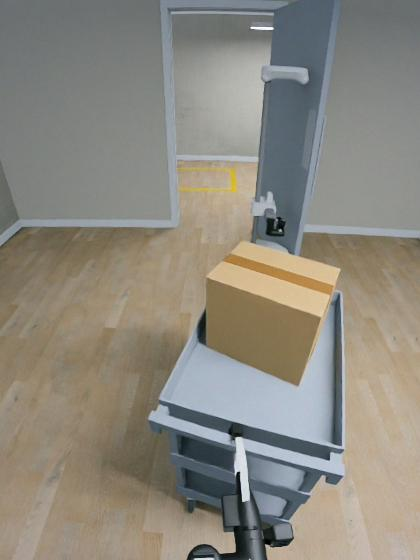

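Emit:
{"fn": "move", "kwargs": {"blocking": false, "cameras": [], "r2": {"base":{"translate_m":-0.45,"strafe_m":-0.22},"pace":"slow"}}}

Emit:
{"fn": "wait", "kwargs": {"seconds": 8, "cameras": ["r2_head_camera"]}}

Scene clock: 744.33 s.
move: r2 moving
r1: as last shown
r1.base_tilt: forward=-1.6 right=+1.2
r1.lidar_m: 1.28 2.97 2.03 0.25 - 0.25 0.39 3.84 1.16 2.62 2.82 3.69
r1.motor_effort: lift_m=+15(15) arm_m=-3(4) wheel_0=-1(2) wheel_1=-1(1) wheel_2=+0(0)
r1.servo_current: wrist_yaw_rad=65(65) wrist_pitch_rad=39(46) wrist_roll_rad=52(59) gripper_m=59(72)
r1.contact_limits: strafe_m 1
r1.wrist_depth_mm: - 138 - 418 266 195 - / - 137 199 421 282 203 163 / 110 138 206 399 271 204 163 / 120 148 268 430 272 198 - / - - - 402 276 198 165 / 1808 1863 1661 198 249 200 165 / 1308 1138 180 382 251 191 -
r2.base_odometry: x=-6.682 y=-1.471 heading=+0.094
r2.turned_by_wheels: +0.000
r2.turned_by_imu: +0.000
r2.base_tilt: forward=-0.7 right=+0.1
r2.lidar_m: 0.41 3.13 2.44 2.37 2.57 2.65 2.58 2.79 2.36 2.31 2.47 0.38
r2.base_status: translate_m moving; strafe_m moving
r2.joint_positions: lift_m=+0.677 arm_m=+0.000 wrist_yaw_rad=+0.001 wrist_pitch_rad=+0.003 wrist_roll_rad=+1.569 gripper_m=-0.029
r2.joint_status: not commanded
r2.measured_speeds: translate_m=-0.049 strafe_m=-0.024 rotate_rad=+0.001 lift_m=+0.000 arm_m=+0.000 wrist_yaw_rad=+0.002 wrist_pitch_rad=+0.000 wrist_roll_rad=+0.000
r2.motor_effort: lift_m=+19(19) arm_m=+4(4) wheel_0=-3(7) wheel_1=-9(9) wheel_2=+12(12)
r2.servo_current: wrist_yaw_rad=46(52) wrist_pitch_rad=39(46) wrist_roll_rad=46(52) gripper_m=91(98)
r2.hand_pose: x=+0.4594 y=-0.0871 z=+0.8542 quat_wxyz=(+0.708, +0.707, +0.002, -0.001) (m; r2's base frame)
r2.wrist_depth_mm: - 445 430 126 178 - - / - 384 384 132 188 - - / - 430 421 141 200 - - / - 480 466 147 211 - - / - - 517 157 225 1808 - / - - 186 169 180 1708 496 / - - - 112 - 1708 1229
pictures: none
No camera images: "cameras" was empty.

Scene clock: 750.03 s.
earlier move: r2 done
r1.base_odometry: x=-1.979 y=-0.417 heading=-2.382
r1.turned_by_wheels: +0.000
r1.turned_by_imu: +0.000
r1.base_tilt: forward=-1.6 right=+1.3
r1.lidar_m: 1.66 2.97 2.06 0.25 - 0.25 0.35 3.85 1.18 2.60 2.85 3.70
r1.base_status: not commanded
r1.joint_positions: lift_m=+0.300 arm_m=+0.000 wrist_yaw_rad=+3.102 wrist_pitch_rad=+0.002 wrist_roll_rad=+0.000 gripper_m=-0.029
r1.joint_status: not commanded
r1.measured_speeds: all 0
r1.motor_effort: lift_m=+15(15) arm_m=-3(4) wheel_0=-2(3) wheel_1=-1(1) wheel_2=+0(0)
r1.servo_current: wrist_yaw_rad=39(85) wrist_pitch_rad=46(52) wrist_roll_rad=52(72) gripper_m=65(72)
r1.contact_limits: strafe_m 1
r1.hand_pose: x=-0.1138 y=+0.0987 z=+0.4779 quat_wxyz=(+0.020, -0.001, +0.000, +1.000) (m; r1's base frame)
r1.wrist_depth_mm: - 138 - 418 266 194 - / - 137 199 421 282 203 162 / 110 138 206 397 271 204 163 / 121 148 270 433 273 197 - / - - - 404 274 199 165 / 1863 1863 1661 199 249 200 166 / 1308 1138 180 379 250 191 -
r2.base_odometry: x=-7.098 y=-1.725 heading=+0.094
r2.turned_by_wheels: +0.000
r2.turned_by_imu: +0.000
r2.base_tilt: forward=-0.7 right=+0.1
r2.lidar_m: 0.36 0.39 2.69 2.58 2.81 2.20 2.14 2.33 2.12 2.05 2.21 0.42
r2.base_status: done
r2.joint_positions: lift_m=+0.677 arm_m=+0.000 wrist_yaw_rad=+0.000 wrist_pitch_rad=+0.003 wrist_roll_rad=+1.569 gripper_m=-0.029
r2.joint_status: not commanded
r2.measured_speeds: all 0
r2.motor_effort: lift_m=+19(19) arm_m=+4(4) wheel_0=-2(13) wheel_1=-5(10) wheel_2=+8(15)
r2.servo_current: wrist_yaw_rad=46(59) wrist_pitch_rad=46(52) wrist_roll_rad=46(65) gripper_m=98(98)
r2.hand_pose: x=+0.4593 y=-0.0874 z=+0.8542 quat_wxyz=(+0.708, +0.707, +0.001, -0.001) (m; r2's base frame)
r2.wrist_depth_mm: - - - 179 240 1756 1255 / - - - 177 237 1921 - / - - 488 176 236 - - / - 449 449 175 235 - - / - 462 459 174 235 - - / - - 185 173 179 - - / - - 488 112 231 621 -
wait: 5.70 of 8 s (r2 has come to rest)
pictures: r2_head_camera
Images, in order (width x height): r2_head_camera 420x560.

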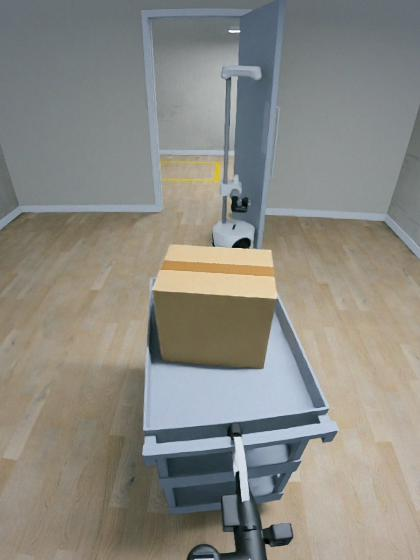

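Emit:
{"fn": "move", "kwargs": {"blocking": false, "cameras": [], "r2": {"base":{"rotate_rad":0.06},"pace":"slow"}}}

Emit:
{"fn": "wait", "kwargs": {"seconds": 2, "cameras": []}}

Emit:
{"fn": "move", "kwargs": {"blocking": false, "cameras": [], "r2": {"base":{"translate_m":0.4,"strafe_m":-0.06},"pace":"slow"}}}

Emit:
{"fn": "wait", "kwargs": {"seconds": 8, "cameras": ["r2_head_camera"]}}

Scene clock: 759.33 s.
move: r2 moving
r1: as last shown
r1.lidar_m: 1.67 3.00 2.07 0.25 - 0.25 0.37 3.85 1.21 2.60 2.83 3.67
r1.motor_effort: lift_m=+15(15) arm_m=-3(4) wheel_0=-2(2) wheel_1=-1(1) wheel_2=+0(0)
r1.servo_current: wrist_yaw_rad=59(59) wrist_pitch_rad=46(52) wrist_roll_rad=39(59) gripper_m=59(65)
r1.contact_limits: strafe_m 1
r1.wrist_depth_mm: - 138 - 421 267 195 - / - 137 199 424 283 203 162 / 110 138 206 399 271 204 163 / 120 148 270 430 272 198 - / - - - 404 274 199 165 / 1863 1863 1708 199 248 200 165 / 1308 1138 180 382 251 191 -
r2.base_odometry: x=-7.098 y=-1.725 heading=+0.152
r2.turned_by_wheels: +0.058
r2.turned_by_imu: +0.057
r2.base_tilt: forward=-0.7 right=+0.0
r2.lidar_m: 0.38 0.39 2.65 2.60 2.74 2.20 2.14 2.34 2.06 2.05 2.27 0.44
r2.base_status: rotate_rad moving
r2.joint_positions: lift_m=+0.677 arm_m=+0.000 wrist_yaw_rad=-0.006 wrist_pitch_rad=+0.003 wrist_roll_rad=+1.569 gripper_m=-0.029
r2.joint_status: not commanded
r2.measured_speeds: translate_m=+0.000 strafe_m=+0.000 rotate_rad=+0.011 lift_m=+0.000 arm_m=+0.000 wrist_yaw_rad=+0.000 wrist_pitch_rad=+0.000 wrist_roll_rad=+0.000
r2.motor_effort: lift_m=+19(19) arm_m=+4(4) wheel_0=-8(12) wheel_1=-6(8) wheel_2=-9(12)
r2.servo_current: wrist_yaw_rad=52(59) wrist_pitch_rad=39(46) wrist_roll_rad=46(65) gripper_m=85(98)
r2.hand_pose: x=+0.4587 y=-0.0892 z=+0.8542 quat_wxyz=(+0.708, +0.707, -0.001, -0.003) (m; r2's base frame)
r2.wrist_depth_mm: - - - 171 231 1756 - / - - - 172 232 - - / - 517 439 171 232 - - / - 452 449 171 232 - - / - 473 462 171 232 - - / - - 184 172 180 - - / - - 496 112 233 1708 535
pictures: none
No camera images: "cameras" was empty.

Scene clock: 759.63 s.
earlier move: r2 done
r1.base_odometry: x=-1.979 y=-0.417 heading=-2.382
r1.turned_by_wheels: +0.000
r1.turned_by_imu: +0.000
r1.base_tilt: forward=-1.6 right=+1.3
r1.lidar_m: 1.66 2.95 2.08 0.25 - 0.25 0.38 3.86 1.17 2.58 2.83 3.69
r1.base_status: not commanded
r1.joint_positions: lift_m=+0.300 arm_m=+0.000 wrist_yaw_rad=+3.102 wrist_pitch_rad=+0.002 wrist_roll_rad=+0.000 gripper_m=-0.029
r1.joint_status: not commanded
r1.measured_speeds: all 0
r1.motor_effort: lift_m=+15(15) arm_m=-3(4) wheel_0=-2(2) wheel_1=-1(1) wheel_2=+0(0)
r1.servo_current: wrist_yaw_rad=46(59) wrist_pitch_rad=39(52) wrist_roll_rad=46(59) gripper_m=59(65)
r1.contact_limits: strafe_m 1
r1.hand_pose: x=-0.1138 y=+0.0987 z=+0.4779 quat_wxyz=(+0.020, -0.001, +0.000, +1.000) (m; r1's base frame)
r1.wrist_depth_mm: - 138 - 418 267 195 - / - 137 199 421 282 202 162 / 110 138 206 397 271 204 163 / 120 148 270 433 273 197 - / - - - 404 274 199 165 / 1863 1808 1661 198 249 199 165 / 1281 1138 180 382 250 191 -
r2.base_odometry: x=-7.098 y=-1.725 heading=+0.152
r2.turned_by_wheels: +0.000
r2.turned_by_imu: +0.000
r2.base_tilt: forward=-0.7 right=+0.1
r2.lidar_m: 0.37 0.40 2.66 2.60 2.69 2.20 2.15 2.39 2.09 2.05 2.25 0.41
r2.base_status: done
r2.joint_positions: lift_m=+0.677 arm_m=+0.000 wrist_yaw_rad=-0.006 wrist_pitch_rad=+0.003 wrist_roll_rad=+1.569 gripper_m=-0.029
r2.joint_status: not commanded
r2.measured_speeds: all 0
r2.motor_effort: lift_m=+19(19) arm_m=+4(4) wheel_0=-8(12) wheel_1=-5(8) wheel_2=-8(12)
r2.servo_current: wrist_yaw_rad=52(59) wrist_pitch_rad=39(46) wrist_roll_rad=46(65) gripper_m=98(98)
r2.hand_pose: x=+0.4587 y=-0.0892 z=+0.8542 quat_wxyz=(+0.708, +0.707, -0.001, -0.003) (m; r2's base frame)
r2.wrist_depth_mm: - - - 171 230 1756 - / - - - 171 230 - - / - 462 436 171 232 - - / - 452 445 171 232 - - / - 473 466 171 232 - - / - - 184 172 181 - - / - - 496 112 233 1661 530
wait: 0.30 of 2 s (r2 has come to rest)
pictures: none
No camera images: "cameras" was empty.

Scene clock: 760.13 s.
move: r2 moving
r1: as last shown
r1.lidar_m: 1.63 2.98 2.07 0.25 - 0.25 0.36 3.87 1.17 2.57 2.85 3.71
r1.servo_current: wrist_yaw_rad=39(78) wrist_pitch_rad=39(46) wrist_roll_rad=39(72) gripper_m=65(65)
r1.contact_limits: strafe_m 1
r1.wrist_depth_mm: - 138 - 418 266 194 - / - 137 199 424 282 203 162 / 110 137 206 399 272 205 163 / 121 148 270 430 272 198 - / - - - 404 276 199 165 / 1863 1863 1661 198 248 199 165 / 1281 1138 180 382 250 191 -
r2.base_odometry: x=-7.086 y=-1.725 heading=+0.152
r2.turned_by_wheels: +0.000
r2.turned_by_imu: +0.000
r2.base_tilt: forward=-0.7 right=+0.1
r2.lidar_m: 0.38 0.41 2.67 2.61 2.72 2.19 2.15 2.39 2.09 2.04 2.26 0.42
r2.base_status: translate_m moving; strafe_m moving
r2.joint_positions: lift_m=+0.677 arm_m=+0.000 wrist_yaw_rad=-0.006 wrist_pitch_rad=+0.003 wrist_roll_rad=+1.569 gripper_m=-0.029
r2.joint_status: not commanded
r2.measured_speeds: translate_m=+0.047 strafe_m=-0.007 rotate_rad=+0.001 lift_m=+0.000 arm_m=+0.000 wrist_yaw_rad=+0.000 wrist_pitch_rad=+0.000 wrist_roll_rad=+0.000
r2.motor_effort: lift_m=+19(19) arm_m=+4(4) wheel_0=+5(7) wheel_1=+5(5) wheel_2=-14(15)
r2.servo_current: wrist_yaw_rad=46(59) wrist_pitch_rad=39(52) wrist_roll_rad=52(59) gripper_m=91(98)
r2.hand_pose: x=+0.4587 y=-0.0892 z=+0.8542 quat_wxyz=(+0.708, +0.707, -0.001, -0.003) (m; r2's base frame)
r2.wrist_depth_mm: - - - 171 232 1708 - / - - - 172 231 - - / - - 439 171 232 - - / - 452 442 171 232 - - / - 469 462 171 232 - - / - - 185 171 180 - - / - - 492 112 232 1537 539
pictures: none
No camera images: "cameras" was empty.

Scene clock: 764.97 s.
earlier move: r2 done
r1.base_odometry: x=-1.979 y=-0.417 heading=-2.382
r1.turned_by_wheels: +0.000
r1.turned_by_imu: +0.000
r1.base_tilt: forward=-1.6 right=+1.3
r1.lidar_m: 1.24 2.98 2.07 0.25 - 0.25 0.38 3.86 1.16 2.56 2.83 3.72
r1.base_status: not commanded
r1.joint_positions: lift_m=+0.300 arm_m=+0.000 wrist_yaw_rad=+3.102 wrist_pitch_rad=+0.002 wrist_roll_rad=+0.000 gripper_m=-0.029
r1.joint_status: not commanded
r1.measured_speeds: all 0
r1.motor_effort: lift_m=+15(15) arm_m=-4(4) wheel_0=-2(3) wheel_1=+0(1) wheel_2=+0(0)
r1.servo_current: wrist_yaw_rad=39(78) wrist_pitch_rad=46(52) wrist_roll_rad=52(72) gripper_m=65(72)
r1.contact_limits: strafe_m 1
r1.hand_pose: x=-0.1138 y=+0.0987 z=+0.4779 quat_wxyz=(+0.020, -0.001, +0.000, +1.000) (m; r1's base frame)
r1.wrist_depth_mm: - 138 - 418 266 194 - / - 137 200 424 282 202 162 / 110 137 206 397 271 204 163 / 120 148 270 433 273 197 - / - - - 404 276 199 165 / 1863 1863 1661 199 248 199 165 / 1281 1138 180 382 251 192 -
r2.base_odometry: x=-6.694 y=-1.724 heading=+0.152
r2.turned_by_wheels: +0.000
r2.turned_by_imu: +0.000
r2.base_tilt: forward=-0.6 right=+0.0
r2.lidar_m: 0.32 0.39 2.66 2.62 2.88 2.56 2.56 2.59 2.06 2.05 2.25 0.45
r2.base_status: done
r2.joint_positions: lift_m=+0.677 arm_m=+0.000 wrist_yaw_rad=-0.005 wrist_pitch_rad=+0.003 wrist_roll_rad=+1.569 gripper_m=-0.029
r2.joint_status: not commanded
r2.measured_speeds: all 0
r2.motor_effort: lift_m=+19(19) arm_m=+4(4) wheel_0=+2(13) wheel_1=+4(8) wheel_2=-10(16)
r2.servo_current: wrist_yaw_rad=46(65) wrist_pitch_rad=39(52) wrist_roll_rad=46(65) gripper_m=98(98)
r2.hand_pose: x=+0.4589 y=-0.0888 z=+0.8542 quat_wxyz=(+0.708, +0.707, -0.001, -0.003) (m; r2's base frame)
r2.wrist_depth_mm: - - - 195 258 1756 1182 / - - - 189 253 1863 - / - - - 184 246 - - / - 455 455 181 238 - - / - 459 452 176 234 - - / - 462 184 172 180 - - / - - 466 112 225 - -
wait: 4.83 of 8 s (r2 has come to rest)
pictures: r2_head_camera
Images, in order (width x height): r2_head_camera 420x560.

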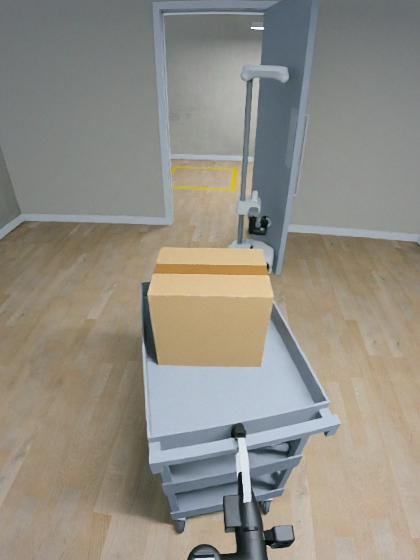

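Emit:
{"fn": "move", "kwargs": {"blocking": false, "cameras": [], "r2": {"base":{"translate_m":0.2,"strafe_m":0.09},"pace":"slow"}}}

Emit:
{"fn": "wait", "kwargs": {"seconds": 5, "cameras": []}}

Emit:
{"fn": "move", "kwargs": {"blocking": false, "cameras": [], "r2": {"base":{"rotate_rad":-0.08},"pace":"slow"}}}

Emit:
{"fn": "wait", "kwargs": {"seconds": 2, "cameras": ["r2_head_camera"]}}

Scene clock: 775.67 s.
move: r2 moving
r1: as last shown
r1.lidar_m: 1.24 2.99 2.05 0.26 - 0.25 0.37 3.84 1.18 2.60 2.83 1.43
r1.motor_effort: lift_m=+15(15) arm_m=-4(4) wheel_0=-2(2) wheel_1=+0(1) wheel_2=+0(0)
r1.servo_current: wrist_yaw_rad=39(72) wrist_pitch_rad=46(46) wrist_roll_rad=33(59) gripper_m=59(65)
r1.contact_limits: strafe_m 1
r1.wrist_depth_mm: - 138 - 418 267 193 - / - 137 199 424 282 202 162 / 110 138 206 397 271 204 163 / 121 148 270 433 273 198 - / - - - 404 274 199 165 / 1921 1863 1661 199 248 198 165 / 1308 1138 180 382 251 191 -
r2.base_odometry: x=-6.682 y=-1.717 heading=+0.151
r2.turned_by_wheels: -0.001
r2.turned_by_imu: +0.000
r2.base_tilt: forward=-0.7 right=+0.1
r2.lidar_m: 0.34 0.37 2.67 2.62 2.89 2.60 2.56 2.58 2.09 2.06 2.25 0.42
r2.base_status: translate_m moving; strafe_m moving
r2.joint_positions: lift_m=+0.677 arm_m=+0.000 wrist_yaw_rad=-0.006 wrist_pitch_rad=+0.003 wrist_roll_rad=+1.569 gripper_m=-0.029
r2.joint_status: not commanded
r2.measured_speeds: translate_m=+0.048 strafe_m=+0.022 rotate_rad=+0.001 lift_m=+0.000 arm_m=+0.000 wrist_yaw_rad=-0.001 wrist_pitch_rad=+0.000 wrist_roll_rad=+0.000
r2.motor_effort: lift_m=+19(19) arm_m=+4(4) wheel_0=-1(5) wheel_1=+7(9) wheel_2=-15(16)
r2.servo_current: wrist_yaw_rad=46(52) wrist_pitch_rad=39(46) wrist_roll_rad=46(52) gripper_m=91(98)
r2.hand_pose: x=+0.4588 y=-0.0890 z=+0.8542 quat_wxyz=(+0.708, +0.707, -0.001, -0.003) (m; r2's base frame)
r2.wrist_depth_mm: - - - 193 259 1708 1205 / - - - 189 253 1983 - / - - - 184 245 - - / - 449 452 180 239 - - / - 459 452 176 234 - - / - 462 184 172 180 - - / - 469 466 112 225 - -
pictures: none
No camera images: "cameras" was empty.

Scene clock: 778.57 s.
earlier move: r2 done
r1.base_odometry: x=-1.979 y=-0.417 heading=-2.382
r1.turned_by_wheels: +0.000
r1.turned_by_imu: +0.000
r1.base_tilt: forward=-1.6 right=+1.3
r1.lidar_m: 1.08 2.99 2.07 0.25 - 0.25 0.36 3.85 1.18 2.60 2.81 1.21
r1.base_status: not commanded
r1.joint_positions: lift_m=+0.300 arm_m=+0.000 wrist_yaw_rad=+3.102 wrist_pitch_rad=+0.002 wrist_roll_rad=+0.000 gripper_m=-0.029
r1.joint_status: not commanded
r1.measured_speeds: all 0
r1.motor_effort: lift_m=+15(15) arm_m=-3(4) wheel_0=-2(3) wheel_1=-1(1) wheel_2=+0(0)
r1.servo_current: wrist_yaw_rad=65(72) wrist_pitch_rad=46(52) wrist_roll_rad=52(65) gripper_m=59(72)
r1.contact_limits: strafe_m 1
r1.hand_pose: x=-0.1138 y=+0.0987 z=+0.4779 quat_wxyz=(+0.020, -0.001, +0.000, +1.000) (m; r1's base frame)
r1.wrist_depth_mm: - 138 - 418 266 194 - / - 137 199 424 283 203 163 / 110 138 206 399 270 204 163 / 120 149 268 430 273 197 - / - - - 404 274 199 165 / 1863 1808 1661 198 248 200 165 / 1308 1138 180 382 251 191 -
r2.base_odometry: x=-6.510 y=-1.605 heading=+0.151
r2.turned_by_wheels: +0.000
r2.turned_by_imu: +0.000
r2.base_tilt: forward=-0.7 right=+0.1
r2.lidar_m: 0.36 0.40 2.54 2.53 2.72 2.80 2.73 2.71 2.20 2.17 2.38 0.42
r2.base_status: done
r2.joint_positions: lift_m=+0.677 arm_m=+0.000 wrist_yaw_rad=-0.006 wrist_pitch_rad=+0.003 wrist_roll_rad=+1.569 gripper_m=-0.029
r2.joint_status: not commanded
r2.measured_speeds: all 0
r2.motor_effort: lift_m=+19(19) arm_m=+4(4) wheel_0=+1(5) wheel_1=+2(9) wheel_2=-9(16)
r2.servo_current: wrist_yaw_rad=52(65) wrist_pitch_rad=39(52) wrist_roll_rad=39(59) gripper_m=91(104)
r2.hand_pose: x=+0.4588 y=-0.0891 z=+0.8542 quat_wxyz=(+0.708, +0.707, -0.001, -0.003) (m; r2's base frame)
r2.wrist_depth_mm: - - - 172 233 1708 - / - - - 172 233 - - / - 439 436 172 232 - - / - 452 449 172 232 - - / - 469 462 171 232 - - / - - 184 171 181 - - / - - 496 112 232 1661 530
wait: 2.90 of 5 s (r2 has come to rest)
pictures: none
No camera images: "cameras" was empty.

Scene clock: 779.07 s.
move: r2 moving
r1: as last shown
r1.lidar_m: 1.08 2.98 2.11 0.25 - 0.25 0.37 3.87 1.19 2.58 2.85 1.22
r1.motor_effort: lift_m=+15(15) arm_m=-4(4) wheel_0=-2(2) wheel_1=-1(1) wheel_2=+0(0)
r1.servo_current: wrist_yaw_rad=52(52) wrist_pitch_rad=46(46) wrist_roll_rad=33(65) gripper_m=59(72)
r1.contact_limits: strafe_m 1
r1.wrist_depth_mm: - 138 - 418 266 195 - / - 137 199 421 283 202 162 / 110 138 206 397 272 204 163 / 121 149 268 430 273 197 - / - - - 404 274 198 165 / 1863 1863 1661 198 249 200 165 / 1308 1138 180 379 250 191 -
r2.base_odometry: x=-6.510 y=-1.605 heading=+0.075
r2.turned_by_wheels: -0.076
r2.turned_by_imu: -0.074
r2.base_tilt: forward=-0.6 right=+0.0
r2.lidar_m: 0.36 0.37 2.59 2.50 2.67 2.80 2.74 2.93 2.22 2.18 2.32 0.43
r2.base_status: rotate_rad moving
r2.joint_positions: lift_m=+0.677 arm_m=+0.000 wrist_yaw_rad=+0.007 wrist_pitch_rad=+0.003 wrist_roll_rad=+1.569 gripper_m=-0.029
r2.joint_status: not commanded
r2.measured_speeds: translate_m=+0.000 strafe_m=-0.001 rotate_rad=-0.086 lift_m=+0.000 arm_m=+0.000 wrist_yaw_rad=+0.000 wrist_pitch_rad=+0.000 wrist_roll_rad=+0.000
r2.motor_effort: lift_m=+19(19) arm_m=+4(4) wheel_0=+11(13) wheel_1=+5(7) wheel_2=+8(10)
r2.servo_current: wrist_yaw_rad=59(65) wrist_pitch_rad=39(46) wrist_roll_rad=46(59) gripper_m=91(98)
r2.hand_pose: x=+0.4599 y=-0.0854 z=+0.8542 quat_wxyz=(+0.708, +0.707, +0.004, +0.001) (m; r2's base frame)
r2.wrist_depth_mm: - - - 179 240 1756 1229 / - - - 178 238 1921 - / - - 452 176 236 - - / - 449 449 175 235 - - / - 466 459 174 234 - - / - - 186 172 179 - - / - - 484 112 230 634 -
pictures: none
No camera images: "cameras" was empty.

Scene clock: 779.47 s.
earlier move: r2 done
r1.base_odometry: x=-1.979 y=-0.417 heading=-2.382
r1.turned_by_wheels: +0.000
r1.turned_by_imu: +0.000
r1.base_tilt: forward=-1.6 right=+1.3
r1.lidar_m: 1.06 2.96 2.04 0.25 - 0.25 0.36 3.86 1.18 2.57 2.83 1.23
r1.base_status: not commanded
r1.joint_positions: lift_m=+0.300 arm_m=+0.000 wrist_yaw_rad=+3.102 wrist_pitch_rad=+0.002 wrist_roll_rad=+0.000 gripper_m=-0.029
r1.joint_status: not commanded
r1.measured_speeds: all 0
r1.motor_effort: lift_m=+15(15) arm_m=-4(4) wheel_0=-2(2) wheel_1=+0(1) wheel_2=+0(0)
r1.servo_current: wrist_yaw_rad=46(59) wrist_pitch_rad=46(52) wrist_roll_rad=46(65) gripper_m=65(72)
r1.contact_limits: strafe_m 1
r1.hand_pose: x=-0.1138 y=+0.0987 z=+0.4779 quat_wxyz=(+0.020, -0.001, +0.000, +1.000) (m; r1's base frame)
r1.wrist_depth_mm: - 138 - 415 267 194 - / - 137 199 424 282 202 163 / 110 138 206 397 271 204 163 / 121 148 270 430 272 198 - / - - - 404 276 199 165 / 1808 1863 1661 199 249 199 165 / 1308 1138 180 384 250 191 -
r2.base_odometry: x=-6.510 y=-1.605 heading=+0.072
r2.turned_by_wheels: -0.003
r2.turned_by_imu: -0.002
r2.base_tilt: forward=-0.7 right=+0.1
r2.lidar_m: 0.36 0.38 2.58 2.51 2.66 2.83 2.74 2.92 2.20 2.18 2.31 0.40
r2.base_status: done
r2.joint_positions: lift_m=+0.677 arm_m=+0.000 wrist_yaw_rad=+0.007 wrist_pitch_rad=+0.003 wrist_roll_rad=+1.569 gripper_m=-0.029
r2.joint_status: not commanded
r2.measured_speeds: all 0
r2.motor_effort: lift_m=+19(19) arm_m=+4(4) wheel_0=+6(13) wheel_1=+3(7) wheel_2=+5(10)
r2.servo_current: wrist_yaw_rad=52(65) wrist_pitch_rad=46(46) wrist_roll_rad=59(59) gripper_m=91(98)
r2.hand_pose: x=+0.4599 y=-0.0855 z=+0.8542 quat_wxyz=(+0.708, +0.707, +0.004, +0.001) (m; r2's base frame)
r2.wrist_depth_mm: - - - 183 244 1756 1255 / - - - 181 242 1808 - / - - - 179 239 - - / - 449 449 178 236 - - / - 459 459 174 233 - - / - - 185 172 180 - - / - - 480 112 229 - -
wait: 0.40 of 2 s (r2 has come to rest)
pictures: r2_head_camera
Images, in order (width x height): r2_head_camera 420x560.

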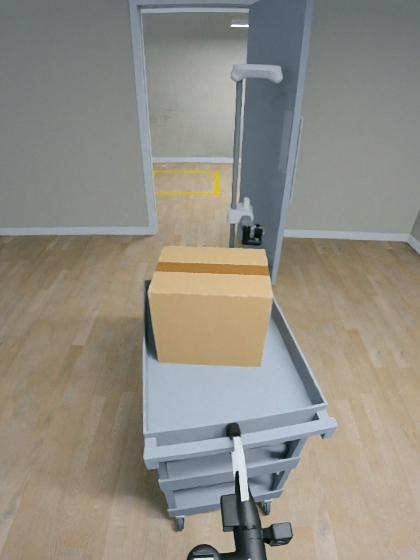

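Emit:
{"fn": "move", "kwargs": {"blocking": false, "cameras": [], "r2": {"base":{"translate_m":0.35,"strafe_m":0.045},"pace":"slow"}}}

Emit:
{"fn": "wait", "kwargs": {"seconds": 6, "cameras": ["r2_head_camera","r1_head_camera"]}}

Scene clock: 789.17 s.
move: r2 moving
r1: as last shown
r1.lidar_m: 1.04 2.97 2.07 0.25 - 0.25 0.38 3.84 1.20 2.60 2.85 1.22
r1.motor_effort: lift_m=+15(15) arm_m=-4(4) wheel_0=-2(3) wheel_1=+0(1) wheel_2=+0(0)
r1.servo_current: wrist_yaw_rad=46(59) wrist_pitch_rad=39(52) wrist_roll_rad=39(52) gripper_m=65(65)
r1.contact_limits: strafe_m 1
r1.wrist_depth_mm: - 138 - 418 267 194 - / - 137 199 424 282 202 163 / 110 138 206 397 271 205 163 / 120 149 270 433 273 197 - / - - - 407 274 198 165 / 1863 1863 1661 199 248 200 165 / 1308 1118 180 382 250 192 -
r2.base_odometry: x=-6.498 y=-1.603 heading=+0.073
r2.turned_by_wheels: +0.000
r2.turned_by_imu: +0.001
r2.base_tilt: forward=-0.7 right=+0.0
r2.lidar_m: 0.36 0.38 2.57 2.50 2.68 2.83 2.76 2.94 2.23 2.19 2.33 0.41
r2.base_status: translate_m moving; strafe_m moving
r2.joint_positions: lift_m=+0.677 arm_m=+0.000 wrist_yaw_rad=+0.004 wrist_pitch_rad=+0.003 wrist_roll_rad=+1.569 gripper_m=-0.029
r2.joint_status: not commanded
r2.measured_speeds: translate_m=+0.047 strafe_m=+0.006 rotate_rad=-0.002 lift_m=+0.000 arm_m=+0.000 wrist_yaw_rad=-0.004 wrist_pitch_rad=+0.000 wrist_roll_rad=+0.000
r2.motor_effort: lift_m=+19(19) arm_m=+4(4) wheel_0=+5(10) wheel_1=+8(9) wheel_2=-9(11)
r2.servo_current: wrist_yaw_rad=52(59) wrist_pitch_rad=39(52) wrist_roll_rad=46(59) gripper_m=91(98)
r2.hand_pose: x=+0.4596 y=-0.0863 z=+0.8542 quat_wxyz=(+0.708, +0.707, +0.003, +0.000) (m; r2's base frame)
r2.wrist_depth_mm: - - - 184 245 1708 1281 / - - - 181 244 1921 - / - - - 179 240 - - / - 449 442 177 236 - - / - 462 455 174 235 - - / - 466 185 172 180 - - / - 480 480 112 228 - -
pictures: none
No camera images: "cameras" was empty.

Scene clock: 793.47 s.
earlier move: r2 done
r1.base_odometry: x=-1.979 y=-0.417 heading=-2.382
r1.turned_by_wheels: +0.000
r1.turned_by_imu: +0.000
r1.base_tilt: forward=-1.6 right=+1.3
r1.lidar_m: 0.74 3.00 2.06 0.25 - 0.25 0.39 3.86 1.16 2.59 2.81 0.84
r1.base_status: not commanded
r1.joint_positions: lift_m=+0.300 arm_m=+0.000 wrist_yaw_rad=+3.102 wrist_pitch_rad=+0.002 wrist_roll_rad=+0.000 gripper_m=-0.029
r1.joint_status: not commanded
r1.measured_speeds: all 0
r1.motor_effort: lift_m=+15(15) arm_m=-4(4) wheel_0=-2(3) wheel_1=+0(1) wheel_2=+0(0)
r1.servo_current: wrist_yaw_rad=59(72) wrist_pitch_rad=39(52) wrist_roll_rad=59(72) gripper_m=65(65)
r1.contact_limits: strafe_m 1
r1.hand_pose: x=-0.1138 y=+0.0987 z=+0.4779 quat_wxyz=(+0.020, -0.001, +0.000, +1.000) (m; r1's base frame)
r1.wrist_depth_mm: - 138 - 418 267 194 - / - 137 200 421 283 203 162 / 110 138 206 397 272 204 163 / 121 148 270 433 273 198 - / - - - 407 274 199 165 / 1863 1808 1708 199 249 199 165 / 1308 1138 180 382 250 192 -
r2.base_odometry: x=-6.164 y=-1.535 heading=+0.072
r2.turned_by_wheels: -0.001
r2.turned_by_imu: -0.001
r2.base_tilt: forward=-0.7 right=+0.1
r2.lidar_m: 0.36 0.39 2.51 2.44 2.55 3.15 3.11 3.02 2.31 2.24 2.40 0.43
r2.base_status: done
r2.joint_positions: lift_m=+0.677 arm_m=+0.000 wrist_yaw_rad=-0.004 wrist_pitch_rad=+0.003 wrist_roll_rad=+1.569 gripper_m=-0.029
r2.joint_status: not commanded
r2.measured_speeds: all 0
r2.motor_effort: lift_m=+19(19) arm_m=+4(4) wheel_0=+0(10) wheel_1=+5(9) wheel_2=-9(14)
r2.servo_current: wrist_yaw_rad=46(65) wrist_pitch_rad=46(52) wrist_roll_rad=52(65) gripper_m=85(104)
r2.hand_pose: x=+0.4589 y=-0.0885 z=+0.8542 quat_wxyz=(+0.708, +0.707, +0.000, -0.003) (m; r2's base frame)
r2.wrist_depth_mm: - - - 186 248 1708 1281 / - - 1618 242 245 - - / - 1661 - 180 240 - - / - 452 449 178 238 - - / - 462 455 175 235 - - / - 469 185 173 180 - - / - - 477 112 228 - -
wait: 4.30 of 6 s (r2 has come to rest)
pictures: r1_head_camera, r2_head_camera
Images, in order (width x height): r1_head_camera 420x560, r2_head_camera 420x560.

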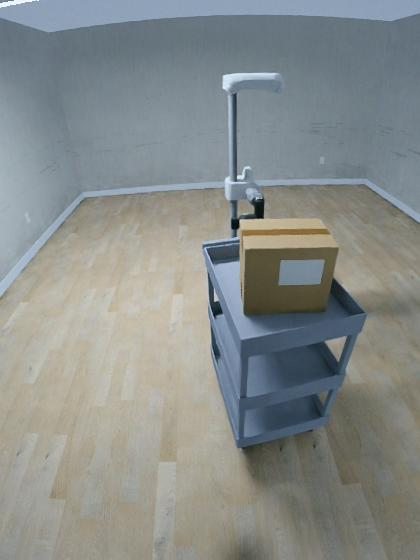

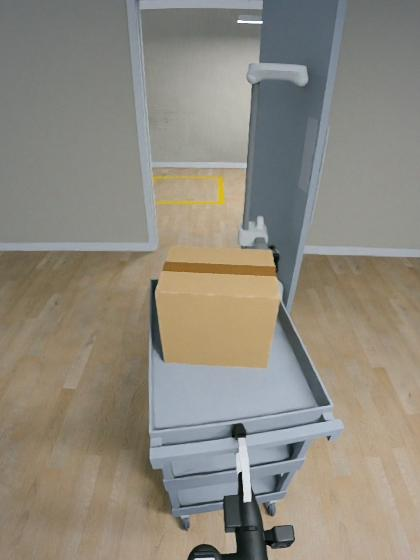

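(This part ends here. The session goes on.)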